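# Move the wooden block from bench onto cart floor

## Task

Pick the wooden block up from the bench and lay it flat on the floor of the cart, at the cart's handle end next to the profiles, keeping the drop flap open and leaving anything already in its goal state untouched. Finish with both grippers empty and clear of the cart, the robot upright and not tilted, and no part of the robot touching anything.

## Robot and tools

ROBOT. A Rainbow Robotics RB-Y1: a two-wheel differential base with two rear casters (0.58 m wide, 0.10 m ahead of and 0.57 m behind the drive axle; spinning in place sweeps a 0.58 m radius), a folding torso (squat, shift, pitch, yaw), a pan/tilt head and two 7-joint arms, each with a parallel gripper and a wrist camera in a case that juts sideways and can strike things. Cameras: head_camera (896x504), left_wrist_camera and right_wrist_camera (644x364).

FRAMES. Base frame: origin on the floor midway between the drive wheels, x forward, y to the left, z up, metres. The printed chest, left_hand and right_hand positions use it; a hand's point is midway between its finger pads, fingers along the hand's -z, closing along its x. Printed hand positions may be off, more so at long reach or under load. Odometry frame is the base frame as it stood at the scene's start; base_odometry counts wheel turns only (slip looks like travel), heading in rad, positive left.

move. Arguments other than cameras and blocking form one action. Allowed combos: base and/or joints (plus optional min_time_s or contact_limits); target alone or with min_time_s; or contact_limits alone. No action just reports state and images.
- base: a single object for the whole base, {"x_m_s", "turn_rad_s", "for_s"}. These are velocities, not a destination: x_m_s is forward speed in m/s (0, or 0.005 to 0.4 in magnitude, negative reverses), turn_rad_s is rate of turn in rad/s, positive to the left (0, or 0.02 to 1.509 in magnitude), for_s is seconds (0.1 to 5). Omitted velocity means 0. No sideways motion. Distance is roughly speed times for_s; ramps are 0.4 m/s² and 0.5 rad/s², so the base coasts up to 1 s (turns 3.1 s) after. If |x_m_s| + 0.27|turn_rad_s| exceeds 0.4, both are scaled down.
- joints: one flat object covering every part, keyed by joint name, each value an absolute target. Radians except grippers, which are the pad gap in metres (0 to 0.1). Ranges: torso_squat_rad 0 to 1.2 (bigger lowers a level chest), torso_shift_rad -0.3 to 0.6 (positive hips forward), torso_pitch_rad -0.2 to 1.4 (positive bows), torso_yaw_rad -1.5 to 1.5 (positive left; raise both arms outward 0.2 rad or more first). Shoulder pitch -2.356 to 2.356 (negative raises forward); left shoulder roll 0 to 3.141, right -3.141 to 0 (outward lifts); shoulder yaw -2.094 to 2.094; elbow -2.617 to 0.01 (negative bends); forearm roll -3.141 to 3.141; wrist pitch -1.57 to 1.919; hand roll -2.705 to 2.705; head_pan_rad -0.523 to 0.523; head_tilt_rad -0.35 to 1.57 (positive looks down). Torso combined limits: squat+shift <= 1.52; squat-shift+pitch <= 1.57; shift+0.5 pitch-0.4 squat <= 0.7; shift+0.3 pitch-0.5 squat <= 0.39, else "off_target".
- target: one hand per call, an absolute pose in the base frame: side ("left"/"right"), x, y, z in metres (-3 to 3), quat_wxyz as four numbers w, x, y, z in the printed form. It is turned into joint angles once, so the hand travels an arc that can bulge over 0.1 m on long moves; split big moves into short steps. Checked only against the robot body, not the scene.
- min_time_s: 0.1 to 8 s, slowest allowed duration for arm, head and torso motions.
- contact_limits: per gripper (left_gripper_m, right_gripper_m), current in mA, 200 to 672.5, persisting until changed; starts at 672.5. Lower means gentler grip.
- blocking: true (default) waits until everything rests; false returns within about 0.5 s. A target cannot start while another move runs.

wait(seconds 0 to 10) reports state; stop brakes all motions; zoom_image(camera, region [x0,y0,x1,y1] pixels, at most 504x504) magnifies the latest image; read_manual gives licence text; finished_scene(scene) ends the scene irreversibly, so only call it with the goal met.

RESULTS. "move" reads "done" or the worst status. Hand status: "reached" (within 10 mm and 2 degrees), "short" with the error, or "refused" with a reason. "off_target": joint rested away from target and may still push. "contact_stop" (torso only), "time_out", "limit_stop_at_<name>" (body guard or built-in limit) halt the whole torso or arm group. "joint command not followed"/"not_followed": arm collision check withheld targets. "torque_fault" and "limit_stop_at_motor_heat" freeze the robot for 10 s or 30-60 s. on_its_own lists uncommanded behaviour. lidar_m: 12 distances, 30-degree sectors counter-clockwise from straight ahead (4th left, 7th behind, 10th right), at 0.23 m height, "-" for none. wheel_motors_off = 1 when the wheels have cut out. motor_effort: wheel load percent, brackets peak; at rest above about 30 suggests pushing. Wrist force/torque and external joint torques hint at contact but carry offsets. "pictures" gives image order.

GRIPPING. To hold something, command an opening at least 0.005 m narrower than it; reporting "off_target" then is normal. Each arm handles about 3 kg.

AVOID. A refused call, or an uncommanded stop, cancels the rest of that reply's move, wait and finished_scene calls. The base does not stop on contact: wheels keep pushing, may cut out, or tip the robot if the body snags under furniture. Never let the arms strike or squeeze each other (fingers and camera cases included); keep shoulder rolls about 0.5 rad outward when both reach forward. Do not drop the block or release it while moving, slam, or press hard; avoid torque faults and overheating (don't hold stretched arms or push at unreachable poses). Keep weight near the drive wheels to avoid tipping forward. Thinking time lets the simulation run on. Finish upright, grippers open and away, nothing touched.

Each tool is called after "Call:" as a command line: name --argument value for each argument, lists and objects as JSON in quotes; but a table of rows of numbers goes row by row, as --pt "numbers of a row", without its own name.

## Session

Call:
move

Scene clock: 0.00 s.
Joint torques (N m): no reading
External joint torques (N m): no reading
Motor temperatures (°C): left_arm=[30 28 31 36 34 33 37] | right_arm=[34 30 31 30 36 37 34]
Wrist force (N): no reading
Wrist torque (N m): no reading
Wrist force, peak (N): no reading
base_odometry: x=+0.000 y=+0.000 heading=+0.000
lidar_m: 0.75 1.03 1.57 4.58 1.52 1.08 1.02 1.07 1.44 3.60 1.10 0.78
base_status: not commanded
joint_positions: torso_squat_rad=+0.350 torso_shift_rad=+0.000 torso_pitch_rad=+0.000 torso_yaw_rad=+0.000 left_shoulder_pitch_rad=+0.037 left_shoulder_roll_rad=+0.004 left_shoulder_yaw_rad=-0.043 left_elbow_rad=-0.196 left_forearm_roll_rad=-0.014 left_wrist_pitch_rad=+0.002 left_hand_roll_rad=+0.027 left_gripper_m=+0.099 right_shoulder_pitch_rad=-0.040 right_shoulder_roll_rad=-0.021 right_shoulder_yaw_rad=-0.018 right_elbow_rad=-0.235 right_forearm_roll_rad=+0.049 right_wrist_pitch_rad=-0.014 right_hand_roll_rad=+0.035 right_gripper_m=+0.099 head_pan_rad=+0.000 head_tilt_rad=+0.400
joint_status: not commanded
wheel_motors_off: 0
motor_effort: left_wheel=+0 right_wheel=+0
chest: x=-0.2280 y=+0.0001 z=+1.2475 quat_wxyz=(+1.000, +0.000, +0.000, +0.000) (m; base frame)
left_hand: x=-0.1598 y=+0.2200 z=+0.5653 quat_wxyz=(+0.997, +0.000, -0.079, -0.009) (m; base frame)
right_hand: x=-0.0823 y=-0.2360 z=+0.5770 quat_wxyz=(+0.989, -0.016, -0.142, +0.041) (m; base frame)
pictures: head_camera, left_wrist_camera, right_wrist_camera
camera_calibration:
left_wrist_camera: T_world_to_cam=[[0.988724, 0.00955725, 0.149443, 0.0708295], [-0.0605519, -0.88722, 0.457355, -0.0439141], [0.13696, -0.461247, -0.876637, 0.69141], [0, 0, 0, 1]] pos_world=[-0.167385, 0.279272, 0.615616]
right_wrist_camera: T_world_to_cam=[[-0.945892, -0.11441, -0.303643, 0.0691098], [-0.245093, 0.865166, 0.437513, -0.0414065], [0.212646, 0.488261, -0.846394, 0.69334], [0, 0, 0, 1]] pos_world=[-0.0922137, -0.2948, 0.62594]

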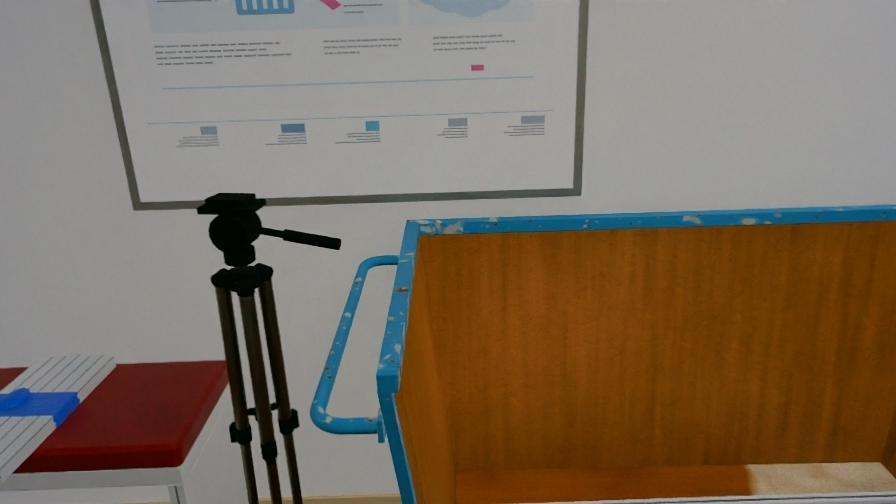

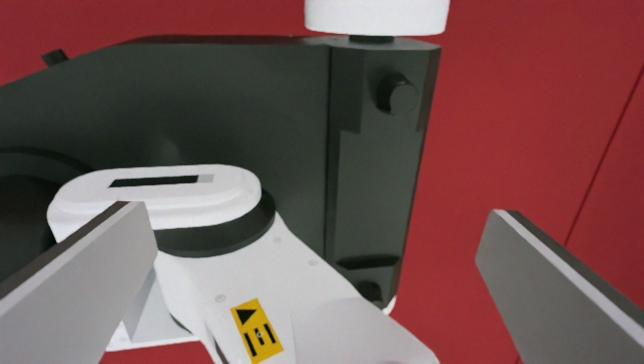

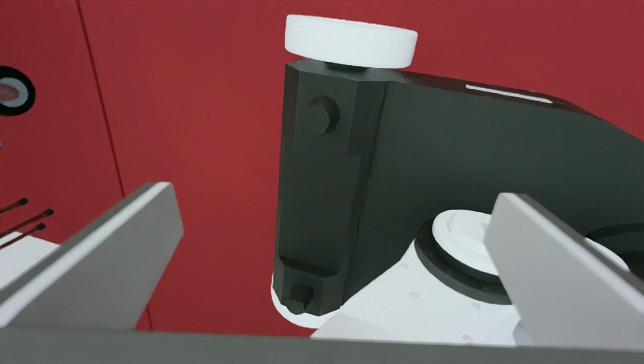

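Call:
move --joints '{"torso_squat_rad":0.02,"torso_pitch_rad":0.25,"head_tilt_rad":0.6,"head_pan_rad":0.5}' --cameras '["head_camera"]'

Call:
move --joints '{"head_tilt_rad":0.6,"head_pan_rad":-0.1}' --cameras '["head_camera"]'

Scene clock: 2.77 s.
Joint torques (N m): left_arm=[4.89 -0.46 0.73 2.18 0.04 -0.14 0.08] | right_arm=[3.33 -0.23 -0.86 1.35 -0.21 -0.08 -0.06]
External joint torques (N m): left_arm=[-0.55 -0.69 0.71 0.04 0.04 -0.21 0.08] | right_arm=[0.14 0.77 -0.71 0.42 -0.21 0.05 -0.06]
Motor temperatures (°C): left_arm=[30 28 31 36 34 33 37] | right_arm=[34 30 31 30 36 37 34]
Wrist force (N): left_arm=[1.7 0.9 -7.7] | right_arm=[-1.3 1.4 -4.9]
Wrist torque (N m): left_arm=[-0.24 0.23 0.06] | right_arm=[-0.09 -0.03 -0.09]
Wrist force, peak (N): left_arm=[1.8 1.7 -8.2] | right_arm=[-2.9 0.8 -5.4]
move: done
base_odometry: x=+0.000 y=+0.000 heading=+0.000
lidar_m: 0.74 1.03 1.56 4.56 1.51 1.08 1.02 1.08 1.43 3.60 1.10 0.78
base_status: not commanded
joint_positions: torso_squat_rad=+0.020 torso_shift_rad=+0.000 torso_pitch_rad=+0.250 torso_yaw_rad=+0.000 left_shoulder_pitch_rad=+0.037 left_shoulder_roll_rad=+0.004 left_shoulder_yaw_rad=-0.043 left_elbow_rad=-0.196 left_forearm_roll_rad=-0.014 left_wrist_pitch_rad=+0.002 left_hand_roll_rad=+0.027 left_gripper_m=+0.099 right_shoulder_pitch_rad=-0.040 right_shoulder_roll_rad=-0.021 right_shoulder_yaw_rad=-0.018 right_elbow_rad=-0.235 right_forearm_roll_rad=+0.049 right_wrist_pitch_rad=-0.014 right_hand_roll_rad=+0.035 right_gripper_m=+0.099 head_pan_rad=+0.500 head_tilt_rad=+0.600
joint_status: all done
wheel_motors_off: 0
motor_effort: left_wheel=+0(1) right_wheel=+0(2)
chest: x=-0.1513 y=+0.0001 z=+1.2802 quat_wxyz=(+0.992, +0.000, +0.125, +0.000) (m; base frame)
left_hand: x=-0.2542 y=+0.2200 z=+0.6023 quat_wxyz=(+0.999, -0.002, +0.046, -0.009) (m; base frame)
right_hand: x=-0.1762 y=-0.2360 z=+0.5945 quat_wxyz=(+0.999, -0.011, -0.018, +0.042) (m; base frame)
pictures: head_camera
camera_calibration:
head_camera: T_world_to_cam=[[0.457998, -0.876298, -0.149464, 0.255581], [-0.663243, -0.224895, -0.713814, 1.04654], [0.5919, 0.426057, -0.6842, 0.997517], [0, 0, 0, 1]] pos_world=[-0.0133739, 0.0343293, 1.46774]

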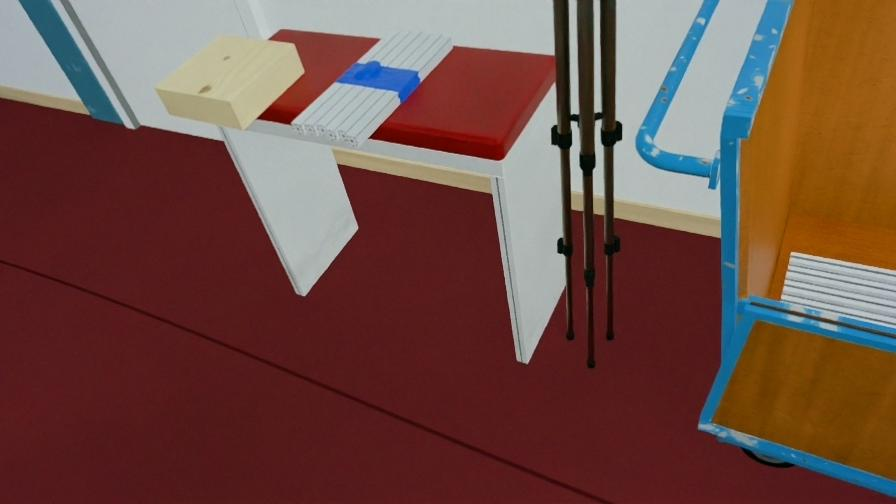

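Scene clock: 3.83 s.
Joint torques (N m): left_arm=[4.62 -0.71 0.6 2.29 -0.13 -0.21 0.03] | right_arm=[3.47 -0.51 -0.85 1.33 -0.13 -0.07 0.01]
External joint torques (N m): left_arm=[-0.83 -0.94 0.58 0.16 -0.13 -0.28 0.02] | right_arm=[0.27 0.49 -0.7 0.4 -0.13 0.05 0.01]
Motor temperatures (°C): left_arm=[30 28 31 36 34 33 37] | right_arm=[34 30 31 30 36 37 34]
Wrist force (N): left_arm=[1.1 1.4 -7.8] | right_arm=[-1.7 1.1 -5.3]
Wrist torque (N m): left_arm=[-0.30 0.17 0.07] | right_arm=[-0.08 -0.09 -0.11]
Wrist force, peak (N): left_arm=[1.3 1.4 -8.1] | right_arm=[-1.0 1.6 -5.4]
move: done
base_odometry: x=+0.000 y=+0.000 heading=+0.000
lidar_m: 0.74 1.04 1.54 4.56 1.50 1.07 1.02 1.08 1.45 3.60 1.09 0.78
base_status: not commanded
joint_positions: torso_squat_rad=+0.020 torso_shift_rad=+0.000 torso_pitch_rad=+0.250 torso_yaw_rad=+0.000 left_shoulder_pitch_rad=+0.037 left_shoulder_roll_rad=+0.004 left_shoulder_yaw_rad=-0.043 left_elbow_rad=-0.196 left_forearm_roll_rad=-0.014 left_wrist_pitch_rad=+0.002 left_hand_roll_rad=+0.027 left_gripper_m=+0.099 right_shoulder_pitch_rad=-0.040 right_shoulder_roll_rad=-0.021 right_shoulder_yaw_rad=-0.018 right_elbow_rad=-0.235 right_forearm_roll_rad=+0.049 right_wrist_pitch_rad=-0.014 right_hand_roll_rad=+0.035 right_gripper_m=+0.099 head_pan_rad=-0.100 head_tilt_rad=+0.600
joint_status: all done
wheel_motors_off: 0
motor_effort: left_wheel=+0(1) right_wheel=+1(2)
chest: x=-0.1513 y=+0.0001 z=+1.2802 quat_wxyz=(+0.992, +0.000, +0.125, +0.000) (m; base frame)
left_hand: x=-0.2542 y=+0.2200 z=+0.6023 quat_wxyz=(+0.999, -0.002, +0.046, -0.009) (m; base frame)
right_hand: x=-0.1762 y=-0.2360 z=+0.5945 quat_wxyz=(+0.999, -0.011, -0.018, +0.042) (m; base frame)
pictures: head_camera
camera_calibration:
head_camera: T_world_to_cam=[[-0.102672, -0.994696, -0.00623058, 0.000116691], [-0.707413, 0.0774191, -0.702548, 1.02637], [0.699304, -0.0677241, -0.711609, 1.04643], [0, 0, 0, 1]] pos_world=[-0.0056966, -0.00847572, 1.46573]

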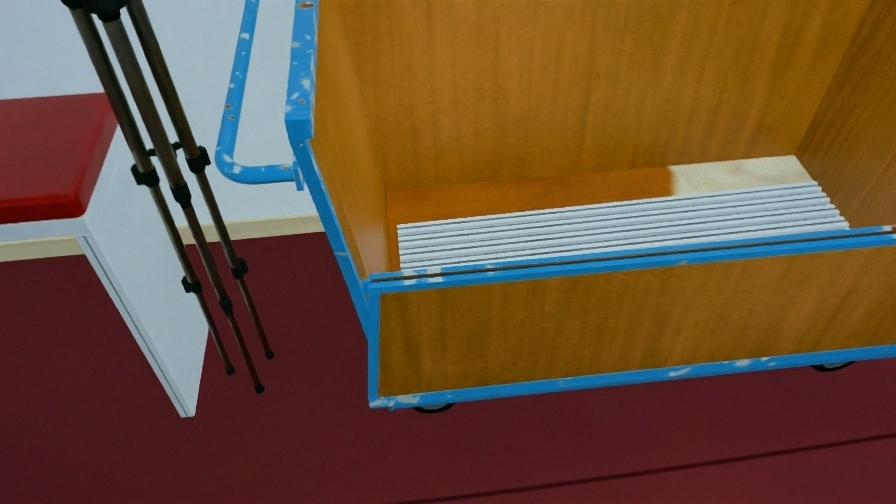

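Call:
move --joints '{"head_tilt_rad":0.6,"head_pan_rad":0.5}' --cameras '["head_camera"]'

Call:
zoom_image --camera "head_camera" --region '[140, 20, 340, 160]'

Scene clock: 6.97 s.
Joint torques (N m): left_arm=[4.51 -0.69 0.83 2.3 -0.06 -0.23 0.05] | right_arm=[3.75 -0.27 -0.6 1.41 -0.25 -0.1 -0.12]
External joint torques (N m): left_arm=[-0.94 -0.92 0.81 0.17 -0.06 -0.3 0.05] | right_arm=[0.56 0.73 -0.44 0.48 -0.26 0.03 -0.12]
Motor temperatures (°C): left_arm=[30 28 31 36 34 33 37] | right_arm=[34 30 31 30 36 37 34]
Wrist force (N): left_arm=[0.8 0.8 -7.2] | right_arm=[-0.9 1.1 -5.2]
Wrist torque (N m): left_arm=[-0.25 0.12 0.09] | right_arm=[-0.09 0.03 -0.07]
Wrist force, peak (N): left_arm=[1.8 1.4 -8.6] | right_arm=[-1.2 1.3 -5.6]
move: done
base_odometry: x=+0.000 y=+0.000 heading=+0.000
lidar_m: 0.74 1.03 1.56 4.56 1.51 1.08 1.02 1.07 1.44 3.60 1.10 0.79
base_status: not commanded
joint_positions: torso_squat_rad=+0.020 torso_shift_rad=+0.000 torso_pitch_rad=+0.250 torso_yaw_rad=+0.000 left_shoulder_pitch_rad=+0.037 left_shoulder_roll_rad=+0.004 left_shoulder_yaw_rad=-0.043 left_elbow_rad=-0.196 left_forearm_roll_rad=-0.014 left_wrist_pitch_rad=+0.002 left_hand_roll_rad=+0.027 left_gripper_m=+0.099 right_shoulder_pitch_rad=-0.040 right_shoulder_roll_rad=-0.021 right_shoulder_yaw_rad=-0.018 right_elbow_rad=-0.235 right_forearm_roll_rad=+0.049 right_wrist_pitch_rad=-0.014 right_hand_roll_rad=+0.035 right_gripper_m=+0.099 head_pan_rad=+0.500 head_tilt_rad=+0.600
joint_status: all done
wheel_motors_off: 0
motor_effort: left_wheel=+0(1) right_wheel=-2(2)
chest: x=-0.1513 y=+0.0001 z=+1.2802 quat_wxyz=(+0.992, +0.000, +0.125, +0.000) (m; base frame)
left_hand: x=-0.2542 y=+0.2200 z=+0.6023 quat_wxyz=(+0.999, -0.002, +0.046, -0.009) (m; base frame)
right_hand: x=-0.1762 y=-0.2360 z=+0.5945 quat_wxyz=(+0.999, -0.011, -0.018, +0.042) (m; base frame)
pictures: head_camera
camera_calibration:
head_camera: T_world_to_cam=[[0.457998, -0.876298, -0.149464, 0.255581], [-0.663243, -0.224895, -0.713814, 1.04654], [0.5919, 0.426057, -0.6842, 0.997517], [0, 0, 0, 1]] pos_world=[-0.0133739, 0.0343293, 1.46774]

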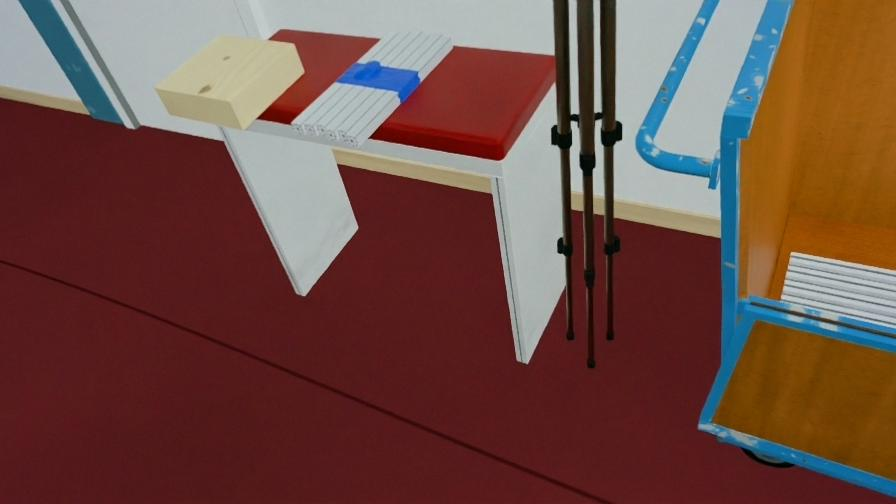

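Scaled by 2.520 from the camera's 896x504 image, which has a finer 1280x720 frame.

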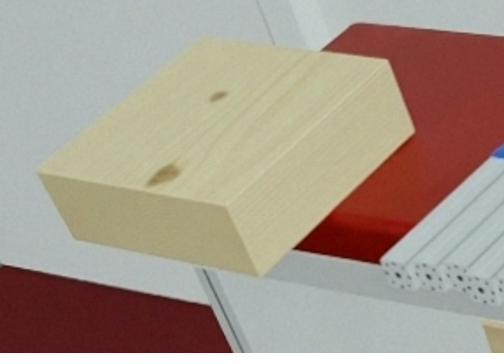

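Call:
move --base '{"turn_rad_s":0.8,"for_s":1.963}' --joints '{"torso_squat_rad":0.02,"torso_pitch_rad":0.5,"head_pan_rad":0,"head_tilt_rad":0.45,"left_shoulder_pitch_rad":-0.3,"left_shoulder_roll_rad":0.5,"left_shoulder_yaw_rad":-0.146,"left_elbow_rad":-1.976,"left_forearm_roll_rad":0.392,"left_wrist_pitch_rad":1.4,"left_hand_roll_rad":0.492,"right_shoulder_pitch_rad":-0.3,"right_shoulder_roll_rad":-0.5,"right_shoulder_yaw_rad":0.146,"right_elbow_rad":-1.976,"right_forearm_roll_rad":-0.392,"right_wrist_pitch_rad":1.4,"right_hand_roll_rad":-0.492}' --cameras '[]'

Call:
move --base '{"x_m_s":0.4,"for_s":3.02}' --joints '{"left_shoulder_pitch_rad":-0.722,"left_shoulder_roll_rad":0.423,"left_wrist_pitch_rad":1.706,"right_shoulder_pitch_rad":-0.722,"right_shoulder_roll_rad":-0.423,"right_wrist_pitch_rad":1.706}' --cameras '[]'

Call:
move --base '{"turn_rad_s":-0.8,"for_s":1.963}' --joints '{"head_tilt_rad":0.35}' --cameras '["head_camera"]'

Scene clock: 21.77 s.
Joint torques (N m): left_arm=[-5.73 4.14 4.38 -8.01 -0.02 -1.04 0.04] | right_arm=[-5.98 -6.37 -3.36 -8.5 0.28 -0.64 0.13]
External joint torques (N m): left_arm=[0.72 -1.52 0.03 0.65 0 -0.44 0.05] | right_arm=[-0.01 -0.25 0.88 -0.33 0 -0.11 0.12]
Motor temperatures (°C): left_arm=[30 28 31 36 34 33 37] | right_arm=[34 30 31 30 36 37 34]
Wrist force (N): left_arm=[-0.6 1.4 -7.1] | right_arm=[-2.1 0.7 -5.2]
Wrist torque (N m): left_arm=[-0.25 0.12 0.13] | right_arm=[-0.05 -0.05 -0.10]
Wrist force, peak (N): left_arm=[1.7 1.2 -8.6] | right_arm=[-1.7 0.6 -6.0]
move: done
base_odometry: x=+0.000 y=+0.000 heading=+1.573
lidar_m: 4.36 1.50 1.07 1.03 1.06 1.42 3.74 1.09 0.78 0.77 1.04 1.56
base_status: done (sent for 1.97 of 1.97 s)
joint_positions: torso_squat_rad=+0.020 torso_shift_rad=+0.000 torso_pitch_rad=+0.500 torso_yaw_rad=+0.000 left_shoulder_pitch_rad=-0.300 left_shoulder_roll_rad=+0.500 left_shoulder_yaw_rad=-0.146 left_elbow_rad=-1.976 left_forearm_roll_rad=+0.392 left_wrist_pitch_rad=+1.400 left_hand_roll_rad=+0.492 left_gripper_m=+0.099 right_shoulder_pitch_rad=-0.300 right_shoulder_roll_rad=-0.500 right_shoulder_yaw_rad=+0.146 right_elbow_rad=-1.976 right_forearm_roll_rad=-0.392 right_wrist_pitch_rad=+1.400 right_hand_roll_rad=-0.492 right_gripper_m=+0.099 head_pan_rad=+0.000 head_tilt_rad=+0.450
joint_status: all done
wheel_motors_off: 0
motor_effort: left_wheel=+1(33) right_wheel=+18(54)
chest: x=-0.0797 y=+0.0001 z=+1.2519 quat_wxyz=(+0.969, +0.000, +0.247, +0.000) (m; base frame)
left_hand: x=+0.2464 y=+0.2322 z=+0.8450 quat_wxyz=(+0.990, -0.047, -0.123, +0.043) (m; base frame)
right_hand: x=+0.2464 y=-0.2320 z=+0.8450 quat_wxyz=(+0.990, +0.047, -0.123, -0.043) (m; base frame)
pictures: none
No camera images: "cameras" was empty.

Scene clock: 26.27 s.
Joint torques (N m): left_arm=[-12.11 3.44 4.8 -7.56 -0.13 -1.06 0.04] | right_arm=[-12.84 -3.95 -3.71 -8.14 0.3 -0.73 0.09]
External joint torques (N m): left_arm=[0.97 -1.11 0.52 0.67 -0.02 -0.27 0.06] | right_arm=[-0.14 1.06 0.35 -0.31 -0.03 -0.01 0.07]
Motor temperatures (°C): left_arm=[30 28 31 36 34 33 37] | right_arm=[34 30 31 30 36 37 34]
Wrist force (N): left_arm=[-1.6 2.3 -7.0] | right_arm=[-2.7 0.5 -4.6]
Wrist torque (N m): left_arm=[-0.34 0.05 0.07] | right_arm=[-0.08 -0.08 -0.07]
Wrist force, peak (N): left_arm=[-1.5 3.9 -7.8] | right_arm=[-3.5 0.1 -5.9]
move: done
base_odometry: x=-0.003 y=+1.213 heading=+1.574
lidar_m: 4.39 1.54 1.10 1.04 1.08 1.48 3.83 1.36 1.13 0.91 1.54 2.04
base_status: done (sent for 3.03 of 3.03 s)
joint_positions: torso_squat_rad=+0.020 torso_shift_rad=+0.000 torso_pitch_rad=+0.500 torso_yaw_rad=+0.000 left_shoulder_pitch_rad=-0.722 left_shoulder_roll_rad=+0.423 left_shoulder_yaw_rad=-0.146 left_elbow_rad=-1.976 left_forearm_roll_rad=+0.392 left_wrist_pitch_rad=+1.706 left_hand_roll_rad=+0.492 left_gripper_m=+0.099 right_shoulder_pitch_rad=-0.722 right_shoulder_roll_rad=-0.423 right_shoulder_yaw_rad=+0.146 right_elbow_rad=-1.976 right_forearm_roll_rad=-0.392 right_wrist_pitch_rad=+1.706 right_hand_roll_rad=-0.492 right_gripper_m=+0.099 head_pan_rad=+0.000 head_tilt_rad=+0.450
joint_status: all done
wheel_motors_off: 0
motor_effort: left_wheel=+13(41) right_wheel=-11(50)
chest: x=-0.0796 y=+0.0001 z=+1.2519 quat_wxyz=(+0.969, +0.000, +0.247, +0.000) (m; base frame)
left_hand: x=+0.3461 y=+0.1580 z=+0.9579 quat_wxyz=(+0.983, -0.061, -0.173, -0.016) (m; base frame)
right_hand: x=+0.3461 y=-0.1580 z=+0.9578 quat_wxyz=(+0.983, +0.061, -0.173, +0.016) (m; base frame)
pictures: none
No camera images: "cameras" was empty.

Scene clock: 30.20 s.
Joint torques (N m): left_arm=[-12.06 3.36 4.77 -7.63 -0.12 -1.15 -0.04] | right_arm=[-12.89 -3.82 -3.41 -8.35 0.23 -0.65 0.02]
External joint torques (N m): left_arm=[1.02 -1.19 0.49 0.61 -0.01 -0.36 -0.02] | right_arm=[-0.2 1.19 0.65 -0.51 -0.1 0.06 0.01]
Motor temperatures (°C): left_arm=[30 28 31 36 34 33 37] | right_arm=[34 30 31 30 36 37 34]
Wrist force (N): left_arm=[-1.4 2.1 -7.2] | right_arm=[-2.4 0.6 -5.0]
Wrist torque (N m): left_arm=[-0.35 0.06 0.06] | right_arm=[-0.07 -0.04 -0.11]
Wrist force, peak (N): left_arm=[-1.4 2.9 -8.0] | right_arm=[-3.5 0.3 -5.2]
move: done
base_odometry: x=-0.003 y=+1.213 heading=+0.001
lidar_m: 0.90 1.53 2.04 4.38 1.55 1.10 1.04 1.09 1.47 3.67 1.34 1.11
base_status: done (sent for 1.97 of 1.97 s)
joint_positions: torso_squat_rad=+0.020 torso_shift_rad=+0.000 torso_pitch_rad=+0.500 torso_yaw_rad=+0.000 left_shoulder_pitch_rad=-0.722 left_shoulder_roll_rad=+0.423 left_shoulder_yaw_rad=-0.146 left_elbow_rad=-1.976 left_forearm_roll_rad=+0.392 left_wrist_pitch_rad=+1.706 left_hand_roll_rad=+0.492 left_gripper_m=+0.099 right_shoulder_pitch_rad=-0.722 right_shoulder_roll_rad=-0.423 right_shoulder_yaw_rad=+0.146 right_elbow_rad=-1.976 right_forearm_roll_rad=-0.392 right_wrist_pitch_rad=+1.706 right_hand_roll_rad=-0.492 right_gripper_m=+0.099 head_pan_rad=+0.000 head_tilt_rad=+0.350
joint_status: all done
wheel_motors_off: 0
motor_effort: left_wheel=+19(37) right_wheel=-1(44)
chest: x=-0.0796 y=+0.0001 z=+1.2519 quat_wxyz=(+0.969, +0.000, +0.247, +0.000) (m; base frame)
left_hand: x=+0.3461 y=+0.1580 z=+0.9579 quat_wxyz=(+0.983, -0.061, -0.173, -0.016) (m; base frame)
right_hand: x=+0.3461 y=-0.1580 z=+0.9578 quat_wxyz=(+0.983, +0.061, -0.173, +0.016) (m; base frame)
pictures: head_camera
camera_calibration:
head_camera: T_world_to_cam=[[-0.00599111, -0.999504, -0.0309138, 0.0431254], [-0.712357, 0.0259616, -0.701337, 1.07066], [0.701791, 0.0178199, -0.71216, 0.929253], [0, 0, 0, 1]] pos_world=[0.110807, -0.00125112, 1.414]

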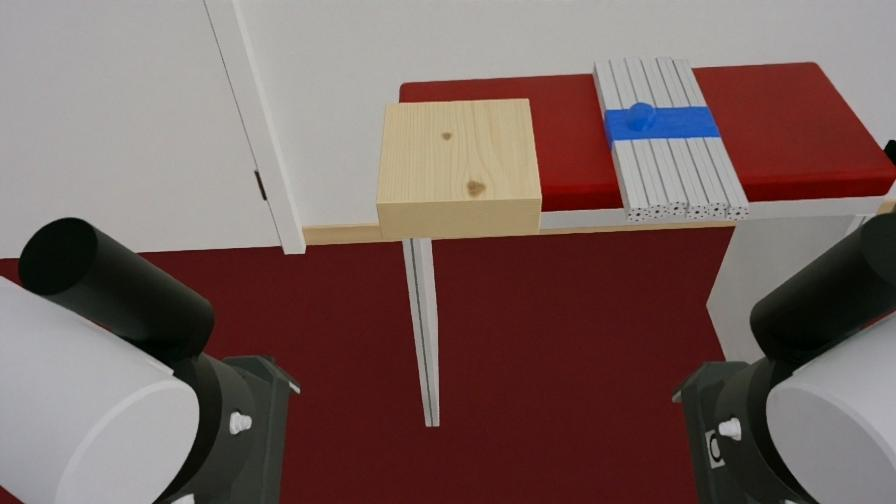

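Call:
move --base '{"x_m_s":0.3,"for_s":2.0}' --joints '{"torso_pitch_rad":0.65,"head_tilt_rad":0.45}'

Scene clock: 37.20 s.
Joint torques (N m): left_arm=[-9.91 2.87 4.26 -7.8 0.11 -0.84 -0.03] | right_arm=[-10.49 -3.29 -3.33 -8.53 0.07 -0.43 -0.03]
External joint torques (N m): left_arm=[0.85 -1.15 0.57 0.75 0.06 -0.29 -0.02] | right_arm=[-0.16 1.21 0.2 -0.41 -0.13 0.04 -0.04]
Motor temperatures (°C): left_arm=[31 28 31 36 34 33 37] | right_arm=[34 30 31 31 36 37 34]
Wrist force (N): left_arm=[-1.1 2.7 -7.0] | right_arm=[-1.9 0.2 -4.6]
Wrist torque (N m): left_arm=[-0.45 0.03 0.10] | right_arm=[-0.02 -0.03 -0.07]
Wrist force, peak (N): left_arm=[-1.7 2.3 -8.1] | right_arm=[-3.5 0.2 -5.5]
move: done
base_odometry: x=+0.597 y=+1.214 heading=+0.001
lidar_m: 0.35 0.30 1.24 3.18 2.43 1.74 1.64 1.71 2.30 1.16 0.70 0.86
base_status: done (sent for 2 of 2 s)
joint_positions: torso_squat_rad=+0.020 torso_shift_rad=+0.000 torso_pitch_rad=+0.650 torso_yaw_rad=+0.000 left_shoulder_pitch_rad=-0.722 left_shoulder_roll_rad=+0.423 left_shoulder_yaw_rad=-0.146 left_elbow_rad=-1.976 left_forearm_roll_rad=+0.392 left_wrist_pitch_rad=+1.706 left_hand_roll_rad=+0.492 left_gripper_m=+0.099 right_shoulder_pitch_rad=-0.722 right_shoulder_roll_rad=-0.423 right_shoulder_yaw_rad=+0.146 right_elbow_rad=-1.976 right_forearm_roll_rad=-0.392 right_wrist_pitch_rad=+1.706 right_hand_roll_rad=-0.492 right_gripper_m=+0.099 head_pan_rad=+0.000 head_tilt_rad=+0.450
joint_status: all done
wheel_motors_off: 0
motor_effort: left_wheel=-4(49) right_wheel=+5(40)
chest: x=-0.0407 y=+0.0001 z=+1.2267 quat_wxyz=(+0.948, +0.000, +0.319, +0.000) (m; base frame)
left_hand: x=+0.3363 y=+0.1580 z=+0.8723 quat_wxyz=(+0.993, -0.062, -0.099, -0.011) (m; base frame)
right_hand: x=+0.3362 y=-0.1580 z=+0.8722 quat_wxyz=(+0.993, +0.062, -0.099, +0.011) (m; base frame)
pictures: head_camera, left_wrist_camera, right_wrist_camera
camera_calibration:
head_camera: T_world_to_cam=[[-0.0134536, -0.999504, -0.0284708, 0.0395076], [-0.863728, 0.0259622, -0.503289, 0.827028], [0.503778, 0.0178199, -0.863649, 1.08124], [0, 0, 0, 1]] pos_world=[0.170153, -0.00125112, 1.35117]
left_wrist_camera: T_world_to_cam=[[0.982299, 0.0152402, 0.186698, -0.4962], [-0.09351, -0.823717, 0.559237, -0.297216], [0.162309, -0.566796, -0.807712, 0.81203], [0, 0, 0, 1]] pos_world=[0.327824, 0.222996, 0.91474]
right_wrist_camera: T_world_to_cam=[[-0.973189, -0.0356834, -0.227222, 0.518542], [-0.166481, 0.790928, 0.588827, -0.305576], [0.158705, 0.610868, -0.775663, 0.791864], [0, 0, 0, 1]] pos_world=[0.328094, -0.223533, 0.911975]

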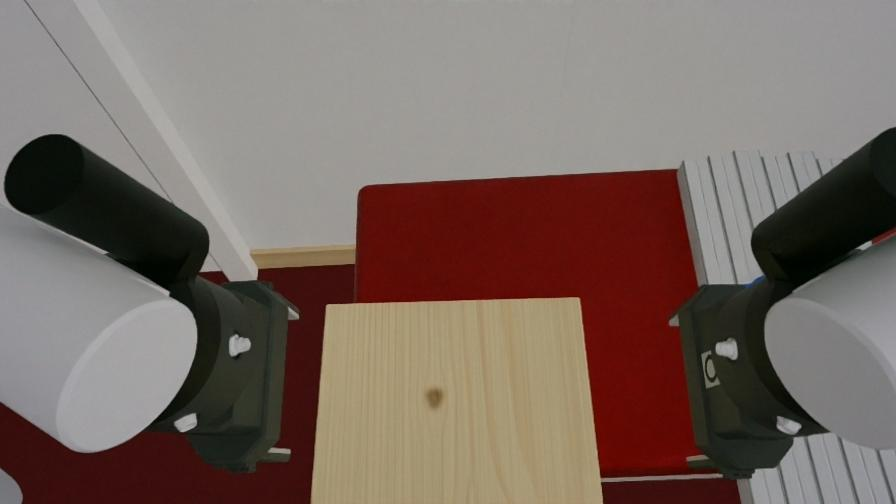

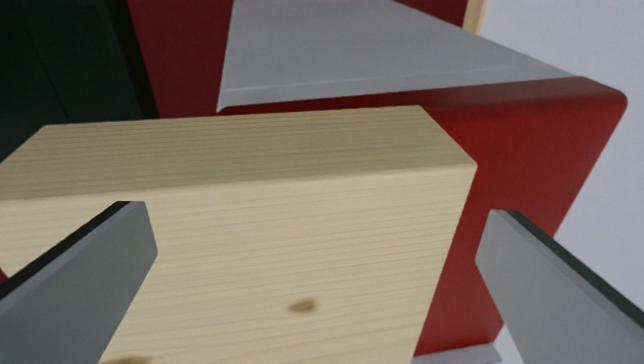

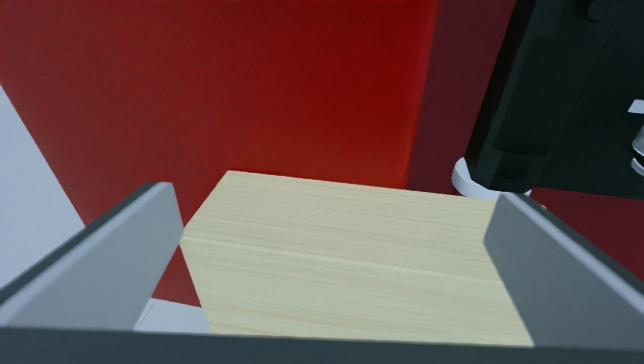

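Call:
move --joints '{"torso_pitch_rad":0.80}' --cameras '["head_camera"]'

Call:
move --joints '{"left_shoulder_pitch_rad":-0.782,"left_shoulder_roll_rad":0.348,"left_shoulder_yaw_rad":-0.235,"left_elbow_rad":-1.941,"left_forearm_roll_rad":0.313,"left_wrist_pitch_rad":1.723,"left_hand_roll_rad":0.557,"right_shoulder_pitch_rad":-0.782,"right_shoulder_roll_rad":-0.348,"right_shoulder_yaw_rad":0.235,"right_elbow_rad":-1.941,"right_forearm_roll_rad":-0.313,"right_wrist_pitch_rad":1.723,"right_hand_roll_rad":-0.559}' --min_time_s 3

Scene clock: 46.10 s.
Joint torques (N m): left_arm=[-7.46 2.34 3.52 -8.01 0.16 -0.62 0.04] | right_arm=[-8.05 -2.62 -3.07 -8.8 0.09 -0.2 -0.05]
External joint torques (N m): left_arm=[0.74 -1.08 0.5 0.68 -0.04 -0.34 0.04] | right_arm=[-0.31 1.26 -0.14 -0.59 0.02 0.02 -0.06]
Motor temperatures (°C): left_arm=[31 28 31 36 34 33 37] | right_arm=[34 30 31 31 36 37 34]
Wrist force (N): left_arm=[0.0 2.4 -7.7] | right_arm=[-0.6 0.3 -5.1]
Wrist torque (N m): left_arm=[-0.38 0.12 0.11] | right_arm=[-0.02 0.07 -0.07]
Wrist force, peak (N): left_arm=[0.7 2.7 -8.6] | right_arm=[-1.1 0.4 -5.9]
move: done
base_odometry: x=+0.597 y=+1.214 heading=+0.001
lidar_m: 0.36 0.30 1.24 3.19 2.43 1.74 1.65 1.72 2.29 1.16 0.69 0.86
base_status: not commanded
joint_positions: torso_squat_rad=+0.020 torso_shift_rad=+0.000 torso_pitch_rad=+0.800 torso_yaw_rad=+0.000 left_shoulder_pitch_rad=-0.722 left_shoulder_roll_rad=+0.423 left_shoulder_yaw_rad=-0.146 left_elbow_rad=-1.976 left_forearm_roll_rad=+0.392 left_wrist_pitch_rad=+1.706 left_hand_roll_rad=+0.492 left_gripper_m=+0.099 right_shoulder_pitch_rad=-0.722 right_shoulder_roll_rad=-0.423 right_shoulder_yaw_rad=+0.146 right_elbow_rad=-1.976 right_forearm_roll_rad=-0.392 right_wrist_pitch_rad=+1.706 right_hand_roll_rad=-0.492 right_gripper_m=+0.099 head_pan_rad=+0.000 head_tilt_rad=+0.450
joint_status: all done
wheel_motors_off: 0
motor_effort: left_wheel=-4(5) right_wheel=+4(6)
chest: x=-0.0060 y=+0.0001 z=+1.1959 quat_wxyz=(+0.921, +0.000, +0.389, +0.000) (m; base frame)
left_hand: x=+0.3138 y=+0.1580 z=+0.7892 quat_wxyz=(+0.998, -0.063, -0.025, -0.007) (m; base frame)
right_hand: x=+0.3137 y=-0.1580 z=+0.7891 quat_wxyz=(+0.998, +0.062, -0.024, +0.007) (m; base frame)
pictures: head_camera
camera_calibration:
head_camera: T_world_to_cam=[[-0.0176497, -0.999502, -0.0261764, 0.0363535], [-0.929225, 0.026062, -0.368594, 0.679968], [0.369092, 0.0178182, -0.929222, 1.11486], [0, 0, 0, 1]] pos_world=[0.220997, -0.00125082, 1.28754]

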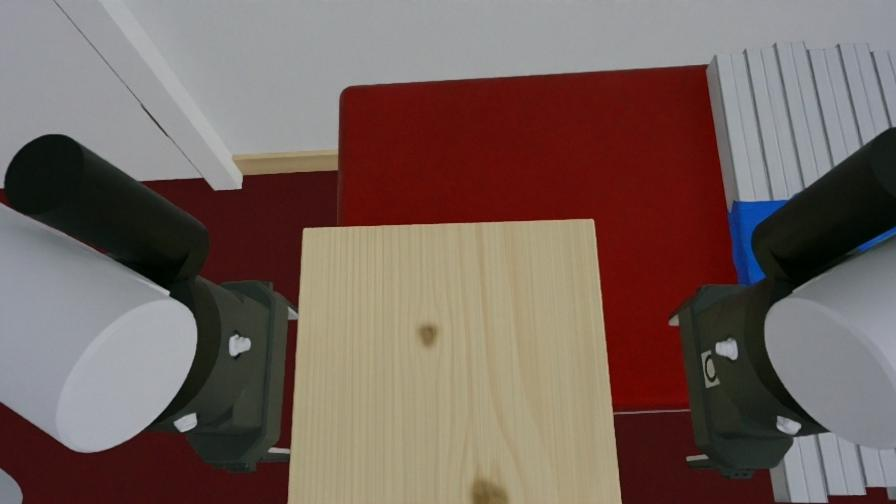

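Scene clock: 49.40 s.
Joint torques (N m): left_arm=[-21.64 -28.42 -14.54 -13.68 12.21 -12.39 2.07] | right_arm=[-19.03 28.56 14.11 -14.76 -11.69 -6.88 0.15]
External joint torques (N m): left_arm=[-12.6 -30.04 -16.92 -4.85 12.05 -12.11 2.07] | right_arm=[-10.41 30.65 16.41 -6.41 -11.78 -6.66 0.14]
Motor temperatures (°C): left_arm=[31 28 31 36 34 33 37] | right_arm=[34 30 31 31 36 37 34]
Wrist force (N): left_arm=[-11.9 73.4 22.2] | right_arm=[-1.6 -62.1 8.5]
Wrist torque (N m): left_arm=[-0.47 0.59 -1.93] | right_arm=[0.75 -0.39 -0.32]
Wrist force, peak (N): left_arm=[-12.8 74.5 22.8] | right_arm=[-0.7 -62.0 9.5]
move: done
base_odometry: x=+0.597 y=+1.214 heading=+0.001
lidar_m: 0.34 0.30 1.24 3.18 2.41 1.74 1.64 1.72 2.29 1.17 0.69 0.87
base_status: not commanded
joint_positions: torso_squat_rad=+0.020 torso_shift_rad=+0.000 torso_pitch_rad=+0.799 torso_yaw_rad=+0.000 left_shoulder_pitch_rad=-0.779 left_shoulder_roll_rad=+0.355 left_shoulder_yaw_rad=-0.231 left_elbow_rad=-1.940 left_forearm_roll_rad=+0.310 left_wrist_pitch_rad=+1.726 left_hand_roll_rad=+0.556 left_gripper_m=+0.099 right_shoulder_pitch_rad=-0.779 right_shoulder_roll_rad=-0.355 right_shoulder_yaw_rad=+0.231 right_elbow_rad=-1.940 right_forearm_roll_rad=-0.310 right_wrist_pitch_rad=+1.725 right_hand_roll_rad=-0.559 right_gripper_m=+0.099 head_pan_rad=+0.000 head_tilt_rad=+0.450
joint_status: all done
wheel_motors_off: 0
motor_effort: left_wheel=-3(5) right_wheel=+3(6)
chest: x=-0.0066 y=+0.0001 z=+1.1962 quat_wxyz=(+0.921, +0.000, +0.389, +0.000) (m; base frame)
left_hand: x=+0.3134 y=+0.1210 z=+0.7879 quat_wxyz=(+0.998, -0.057, -0.023, -0.005) (m; base frame)
right_hand: x=+0.3138 y=-0.1205 z=+0.7881 quat_wxyz=(+0.998, +0.057, -0.024, +0.004) (m; base frame)
pictures: head_camera, left_wrist_camera, right_wrist_camera
camera_calibration:
head_camera: T_world_to_cam=[[-0.0174927, -0.999502, -0.026254, 0.0365206], [-0.928829, 0.0259641, -0.369597, 0.680793], [0.370094, 0.0179202, -0.928821, 1.11481], [0, 0, 0, 1]] pos_world=[0.220396, -0.00115137, 1.28804]
left_wrist_camera: T_world_to_cam=[[0.999227, 0.0173533, 0.0352658, -0.343555], [-0.00525069, -0.830275, 0.557329, -0.307937], [0.0389519, -0.557084, -0.829542, 0.78141], [0, 0, 0, 1]] pos_world=[0.311236, 0.1856, 0.831951]
right_wrist_camera: T_world_to_cam=[[-0.996475, -0.0320499, -0.0775316, 0.368726], [-0.0722535, 0.797509, 0.598965, -0.326217], [0.0426354, 0.602456, -0.797013, 0.759466], [0, 0, 0, 1]] pos_world=[0.311476, -0.185566, 0.829285]

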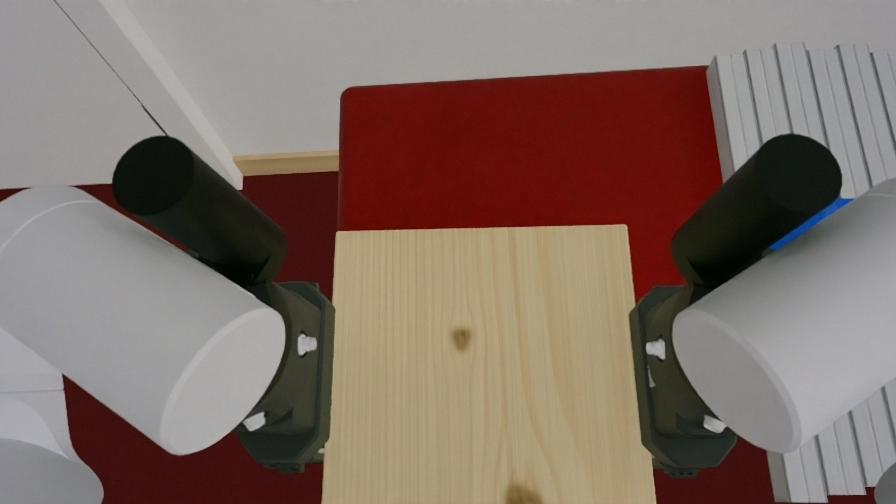

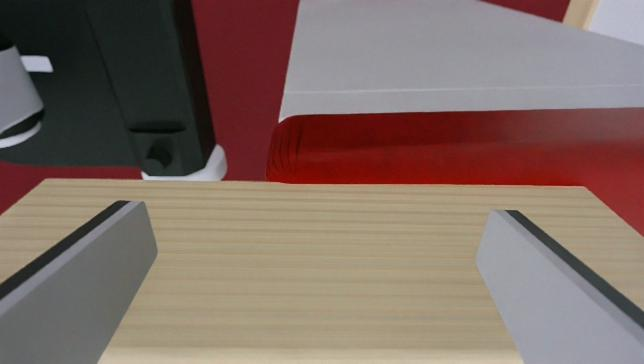

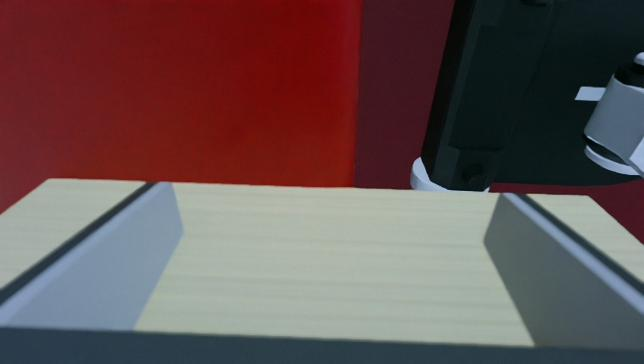

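Call:
move --joints '{"torso_pitch_rad":0.72}' --min_time_s 1.5 --cameras '["left_wrist_camera","right_wrist_camera"]'

Scene clock: 54.07 s.
Joint torques (N m): left_arm=[-24.22 -26.04 -11.54 -20.13 12.24 -10.69 1.71] | right_arm=[-21.01 27.75 12.77 -20.21 -12.37 -7.37 0.08]
External joint torques (N m): left_arm=[-13.85 -27.99 -14.32 -11.35 12.16 -10.28 1.72] | right_arm=[-11.04 30.19 15.45 -11.9 -12.55 -7.03 0.07]
Motor temperatures (°C): left_arm=[31 28 31 36 35 34 37] | right_arm=[34 30 31 31 37 37 34]
Wrist force (N): left_arm=[-4.0 65.4 -11.9] | right_arm=[1.5 -63.6 -10.4]
Wrist torque (N m): left_arm=[-0.13 0.68 -1.34] | right_arm=[0.47 -0.09 0.13]
Wrist force, peak (N): left_arm=[-12.4 75.0 22.2] | right_arm=[1.5 -64.0 -10.3]
move: done
base_odometry: x=+0.597 y=+1.214 heading=+0.001
lidar_m: 0.35 0.30 1.25 3.18 2.44 1.73 1.63 1.71 2.31 1.17 0.70 0.86
base_status: not commanded
joint_positions: torso_squat_rad=+0.020 torso_shift_rad=+0.000 torso_pitch_rad=+0.721 torso_yaw_rad=+0.000 left_shoulder_pitch_rad=-0.778 left_shoulder_roll_rad=+0.355 left_shoulder_yaw_rad=-0.231 left_elbow_rad=-1.938 left_forearm_roll_rad=+0.310 left_wrist_pitch_rad=+1.726 left_hand_roll_rad=+0.557 left_gripper_m=+0.099 right_shoulder_pitch_rad=-0.779 right_shoulder_roll_rad=-0.355 right_shoulder_yaw_rad=+0.231 right_elbow_rad=-1.938 right_forearm_roll_rad=-0.310 right_wrist_pitch_rad=+1.725 right_hand_roll_rad=-0.559 right_gripper_m=+0.099 head_pan_rad=+0.000 head_tilt_rad=+0.450
joint_status: all done
wheel_motors_off: 0
motor_effort: left_wheel=-4(4) right_wheel=+4(7)
chest: x=-0.0236 y=+0.0001 z=+1.2128 quat_wxyz=(+0.936, +0.000, +0.353, +0.000) (m; base frame)
left_hand: x=+0.3268 y=+0.1208 z=+0.8303 quat_wxyz=(+0.996, -0.056, -0.061, -0.008) (m; base frame)
right_hand: x=+0.3274 y=-0.1207 z=+0.8306 quat_wxyz=(+0.996, +0.056, -0.062, +0.007) (m; base frame)
pictures: left_wrist_camera, right_wrist_camera
camera_calibration:
left_wrist_camera: T_world_to_cam=[[0.993603, 0.0172003, 0.11161, -0.420057], [-0.0480096, -0.83023, 0.555349, -0.316096], [0.102214, -0.557155, -0.824094, 0.790638], [0, 0, 0, 1]] pos_world=[0.32138, 0.1853, 0.873986]
right_wrist_camera: T_world_to_cam=[[-0.987583, -0.0319709, -0.153809, 0.44595], [-0.11786, 0.798114, 0.590866, -0.328783], [0.103866, 0.601658, -0.791972, 0.768599], [0, 0, 0, 1]] pos_world=[0.321831, -0.18577, 0.871566]

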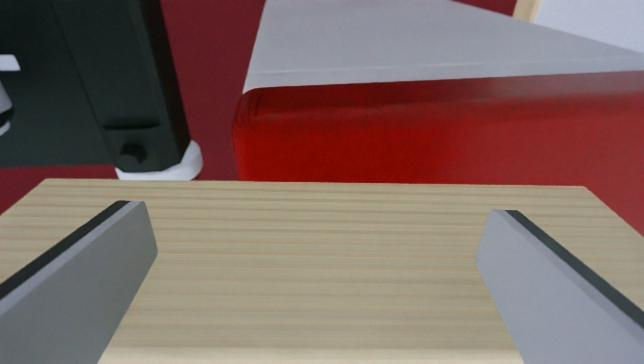

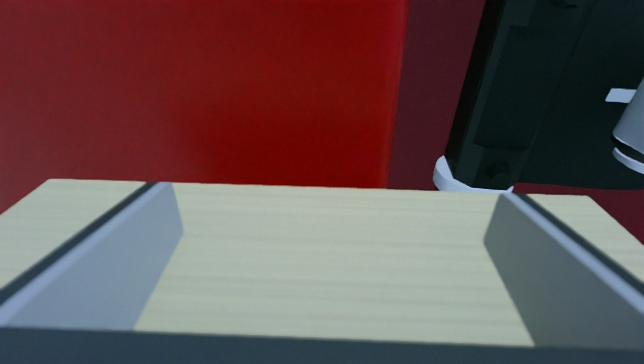

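Solid grip. Carry.

Call:
move --base '{"x_m_s":-0.25,"for_s":2.48}' --cameras '[]'

Call:
move --base '{"turn_rad_s":-0.5,"for_s":3.14}' --cameras '[]'

Call:
move --base '{"x_m_s":0.35,"for_s":4.28}' --cameras '[]'

Call:
move --base '{"turn_rad_s":0.5,"for_s":3.24}'

Scene clock: 58.83 s.
Joint torques (N m): left_arm=[-25.36 -25.45 -10.66 -20.41 12.16 -10.74 1.74] | right_arm=[-22.58 27.83 12.29 -20.5 -12.5 -7.26 0.09]
External joint torques (N m): left_arm=[-14.99 -27.4 -13.44 -11.62 12.08 -10.34 1.75] | right_arm=[-12.61 30.27 14.97 -12.19 -12.68 -6.92 0.08]
Motor temperatures (°C): left_arm=[31 29 31 37 36 34 37] | right_arm=[34 31 31 32 38 37 34]
Wrist force (N): left_arm=[-5.4 65.2 -12.1] | right_arm=[1.1 -63.2 -11.4]
Wrist torque (N m): left_arm=[-0.11 0.57 -1.32] | right_arm=[0.46 -0.14 0.08]
Wrist force, peak (N): left_arm=[-5.4 66.7 -11.7] | right_arm=[0.8 -63.8 -11.4]
move: done
base_odometry: x=-0.020 y=+1.213 heading=+0.000
lidar_m: 0.92 1.56 2.06 4.38 1.52 1.07 1.02 1.09 1.43 3.61 1.36 1.13
base_status: done (sent for 2.47 of 2.47 s)
joint_positions: torso_squat_rad=+0.020 torso_shift_rad=+0.000 torso_pitch_rad=+0.721 torso_yaw_rad=+0.000 left_shoulder_pitch_rad=-0.778 left_shoulder_roll_rad=+0.355 left_shoulder_yaw_rad=-0.231 left_elbow_rad=-1.938 left_forearm_roll_rad=+0.310 left_wrist_pitch_rad=+1.726 left_hand_roll_rad=+0.557 left_gripper_m=+0.099 right_shoulder_pitch_rad=-0.779 right_shoulder_roll_rad=-0.355 right_shoulder_yaw_rad=+0.231 right_elbow_rad=-1.938 right_forearm_roll_rad=-0.310 right_wrist_pitch_rad=+1.725 right_hand_roll_rad=-0.559 right_gripper_m=+0.099 head_pan_rad=+0.000 head_tilt_rad=+0.450
joint_status: not commanded
wheel_motors_off: 0
motor_effort: left_wheel=-9(24) right_wheel=+11(34)
chest: x=-0.0236 y=+0.0001 z=+1.2128 quat_wxyz=(+0.936, +0.000, +0.353, +0.000) (m; base frame)
left_hand: x=+0.3267 y=+0.1208 z=+0.8302 quat_wxyz=(+0.996, -0.057, -0.061, -0.008) (m; base frame)
right_hand: x=+0.3273 y=-0.1208 z=+0.8305 quat_wxyz=(+0.996, +0.056, -0.062, +0.007) (m; base frame)
pictures: none
No camera images: "cameras" was empty.

Scene clock: 63.30 s.
Joint torques (N m): left_arm=[-25.29 -25.66 -10.74 -20.5 12.21 -10.61 1.65] | right_arm=[-22.4 27.65 12.15 -20.48 -12.44 -7.31 -0.02]
External joint torques (N m): left_arm=[-14.92 -27.61 -13.52 -11.71 12.14 -10.2 1.66] | right_arm=[-12.43 30.09 14.82 -12.17 -12.61 -6.96 -0.03]
Motor temperatures (°C): left_arm=[31 29 31 37 36 35 37] | right_arm=[34 31 31 32 39 38 34]
Wrist force (N): left_arm=[-5.3 65.5 -12.2] | right_arm=[0.5 -63.7 -11.5]
Wrist torque (N m): left_arm=[-0.12 0.59 -1.33] | right_arm=[0.45 -0.17 0.09]
Wrist force, peak (N): left_arm=[-4.6 66.4 -12.2] | right_arm=[1.0 -63.9 -11.3]
move: done
base_odometry: x=-0.020 y=+1.213 heading=-1.566
lidar_m: 3.53 1.35 1.11 0.91 1.55 2.04 4.39 1.53 1.11 1.04 1.06 1.42
base_status: done (sent for 3.13 of 3.13 s)
joint_positions: torso_squat_rad=+0.020 torso_shift_rad=+0.000 torso_pitch_rad=+0.721 torso_yaw_rad=+0.000 left_shoulder_pitch_rad=-0.778 left_shoulder_roll_rad=+0.355 left_shoulder_yaw_rad=-0.231 left_elbow_rad=-1.938 left_forearm_roll_rad=+0.310 left_wrist_pitch_rad=+1.726 left_hand_roll_rad=+0.557 left_gripper_m=+0.099 right_shoulder_pitch_rad=-0.779 right_shoulder_roll_rad=-0.355 right_shoulder_yaw_rad=+0.231 right_elbow_rad=-1.938 right_forearm_roll_rad=-0.310 right_wrist_pitch_rad=+1.725 right_hand_roll_rad=-0.559 right_gripper_m=+0.099 head_pan_rad=+0.000 head_tilt_rad=+0.450
joint_status: not commanded
wheel_motors_off: 0
motor_effort: left_wheel=+16(44) right_wheel=-1(44)
chest: x=-0.0236 y=+0.0001 z=+1.2128 quat_wxyz=(+0.936, +0.000, +0.353, +0.000) (m; base frame)
left_hand: x=+0.3267 y=+0.1207 z=+0.8302 quat_wxyz=(+0.996, -0.057, -0.061, -0.008) (m; base frame)
right_hand: x=+0.3273 y=-0.1208 z=+0.8305 quat_wxyz=(+0.996, +0.056, -0.062, +0.007) (m; base frame)
pictures: none
No camera images: "cameras" was empty.

Scene clock: 68.80 s.
Joint torques (N m): left_arm=[-24.95 -25.16 -10.76 -20.6 12.17 -10.61 1.64] | right_arm=[-22.49 27.76 12.38 -20.69 -12.59 -7.15 0.13]
External joint torques (N m): left_arm=[-14.59 -27.1 -13.54 -11.81 12.09 -10.2 1.64] | right_arm=[-12.52 30.2 15.05 -12.38 -12.76 -6.8 0.12]
Motor temperatures (°C): left_arm=[31 29 31 37 37 35 37] | right_arm=[34 31 31 33 40 38 34]
Wrist force (N): left_arm=[-5.6 65.3 -12.3] | right_arm=[1.1 -63.1 -11.1]
Wrist torque (N m): left_arm=[-0.12 0.56 -1.40] | right_arm=[0.39 -0.14 0.04]
Wrist force, peak (N): left_arm=[-4.9 67.1 -10.8] | right_arm=[0.6 -64.0 -10.3]
move: done
base_odometry: x=-0.013 y=-0.280 heading=-1.566
lidar_m: 3.33 1.17 0.84 0.79 0.82 1.82 4.54 1.46 1.04 0.98 1.00 1.34
base_status: done (sent for 4.27 of 4.27 s)
joint_positions: torso_squat_rad=+0.020 torso_shift_rad=+0.000 torso_pitch_rad=+0.721 torso_yaw_rad=+0.000 left_shoulder_pitch_rad=-0.778 left_shoulder_roll_rad=+0.355 left_shoulder_yaw_rad=-0.231 left_elbow_rad=-1.938 left_forearm_roll_rad=+0.310 left_wrist_pitch_rad=+1.726 left_hand_roll_rad=+0.557 left_gripper_m=+0.099 right_shoulder_pitch_rad=-0.779 right_shoulder_roll_rad=-0.355 right_shoulder_yaw_rad=+0.231 right_elbow_rad=-1.938 right_forearm_roll_rad=-0.310 right_wrist_pitch_rad=+1.725 right_hand_roll_rad=-0.559 right_gripper_m=+0.099 head_pan_rad=+0.000 head_tilt_rad=+0.450
joint_status: not commanded
wheel_motors_off: 0
motor_effort: left_wheel=-1(46) right_wheel=+0(35)
chest: x=-0.0235 y=+0.0001 z=+1.2128 quat_wxyz=(+0.936, +0.000, +0.353, +0.000) (m; base frame)
left_hand: x=+0.3267 y=+0.1207 z=+0.8301 quat_wxyz=(+0.996, -0.057, -0.061, -0.008) (m; base frame)
right_hand: x=+0.3273 y=-0.1208 z=+0.8304 quat_wxyz=(+0.996, +0.056, -0.062, +0.007) (m; base frame)
pictures: none
No camera images: "cameras" was empty.

Scene clock: 73.37 s.
Joint torques (N m): left_arm=[-25.01 -25.23 -10.66 -20.66 12.24 -10.59 1.67] | right_arm=[-22.99 27.58 11.84 -20.65 -12.55 -7.23 0.06]
External joint torques (N m): left_arm=[-14.65 -27.17 -13.45 -11.88 12.16 -10.19 1.68] | right_arm=[-13.03 30.02 14.52 -12.34 -12.72 -6.88 0.05]
Motor temperatures (°C): left_arm=[31 29 31 38 37 36 37] | right_arm=[34 31 31 33 40 38 34]
Wrist force (N): left_arm=[-5.1 65.9 -11.9] | right_arm=[1.4 -63.3 -11.1]
Wrist torque (N m): left_arm=[-0.15 0.68 -1.37] | right_arm=[0.44 -0.13 0.05]
Wrist force, peak (N): left_arm=[-5.1 66.8 -11.6] | right_arm=[1.1 -64.3 -11.2]
move: done
base_odometry: x=-0.013 y=-0.280 heading=+0.050
lidar_m: 0.79 0.84 1.83 3.61 1.35 1.01 0.97 1.04 1.42 4.10 1.11 0.82
base_status: done (sent for 3.23 of 3.23 s)
joint_positions: torso_squat_rad=+0.020 torso_shift_rad=+0.000 torso_pitch_rad=+0.721 torso_yaw_rad=+0.000 left_shoulder_pitch_rad=-0.778 left_shoulder_roll_rad=+0.355 left_shoulder_yaw_rad=-0.231 left_elbow_rad=-1.938 left_forearm_roll_rad=+0.310 left_wrist_pitch_rad=+1.726 left_hand_roll_rad=+0.557 left_gripper_m=+0.099 right_shoulder_pitch_rad=-0.779 right_shoulder_roll_rad=-0.355 right_shoulder_yaw_rad=+0.231 right_elbow_rad=-1.938 right_forearm_roll_rad=-0.310 right_wrist_pitch_rad=+1.725 right_hand_roll_rad=-0.559 right_gripper_m=+0.099 head_pan_rad=+0.000 head_tilt_rad=+0.450
joint_status: not commanded
wheel_motors_off: 0
motor_effort: left_wheel=-1(39) right_wheel=+16(34)
chest: x=-0.0235 y=+0.0001 z=+1.2128 quat_wxyz=(+0.936, +0.000, +0.353, +0.000) (m; base frame)
left_hand: x=+0.3267 y=+0.1207 z=+0.8301 quat_wxyz=(+0.996, -0.057, -0.061, -0.008) (m; base frame)
right_hand: x=+0.3273 y=-0.1208 z=+0.8304 quat_wxyz=(+0.996, +0.056, -0.062, +0.007) (m; base frame)
pictures: head_camera, left_wrist_camera, right_wrist_camera
camera_calibration:
head_camera: T_world_to_cam=[[-0.0155251, -0.999501, -0.0274915, 0.0381328], [-0.897153, 0.0260638, -0.440951, 0.758435], [0.441447, 0.0178183, -0.89711, 1.09982], [0, 0, 0, 1]] pos_world=[0.19551, -0.00125081, 1.32214]
left_wrist_camera: T_world_to_cam=[[0.993649, 0.0170667, 0.111223, -0.419585], [-0.0479058, -0.830218, 0.555377, -0.316134], [0.101818, -0.557178, -0.824127, 0.790589], [0, 0, 0, 1]] pos_world=[0.32128, 0.1852, 0.873787]
right_wrist_camera: T_world_to_cam=[[-0.987661, -0.0319976, -0.153301, 0.445393], [-0.11756, 0.798213, 0.590793, -0.328611], [0.103463, 0.601525, -0.792125, 0.768752], [0, 0, 0, 1]] pos_world=[0.321729, -0.185871, 0.871368]

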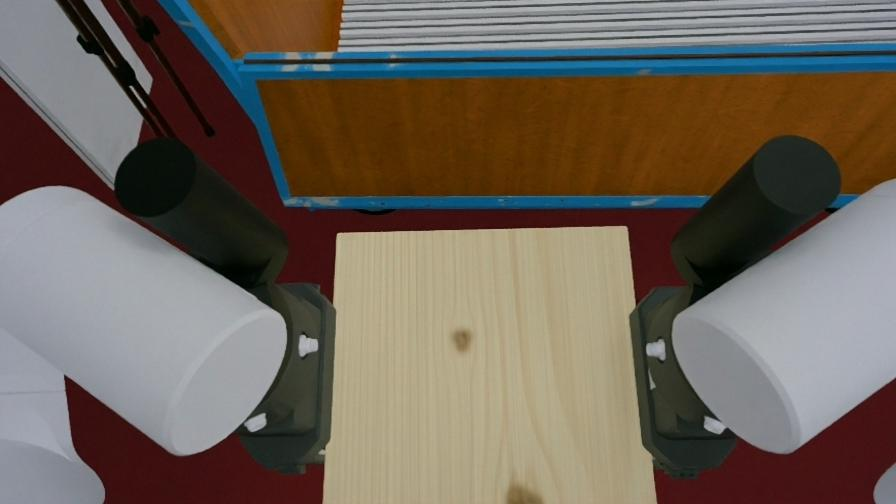

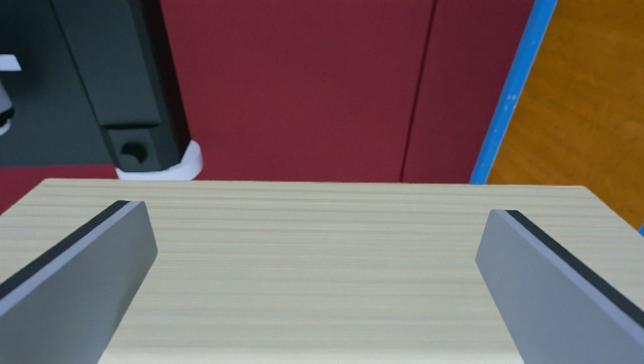

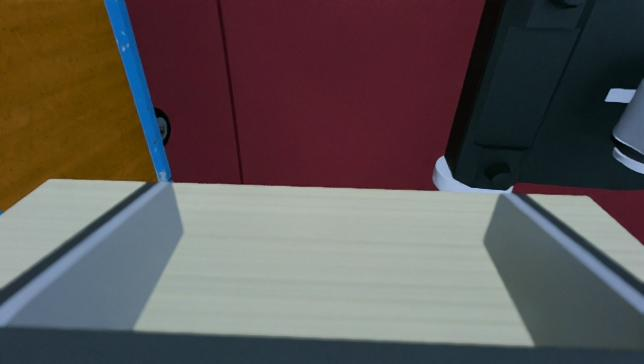

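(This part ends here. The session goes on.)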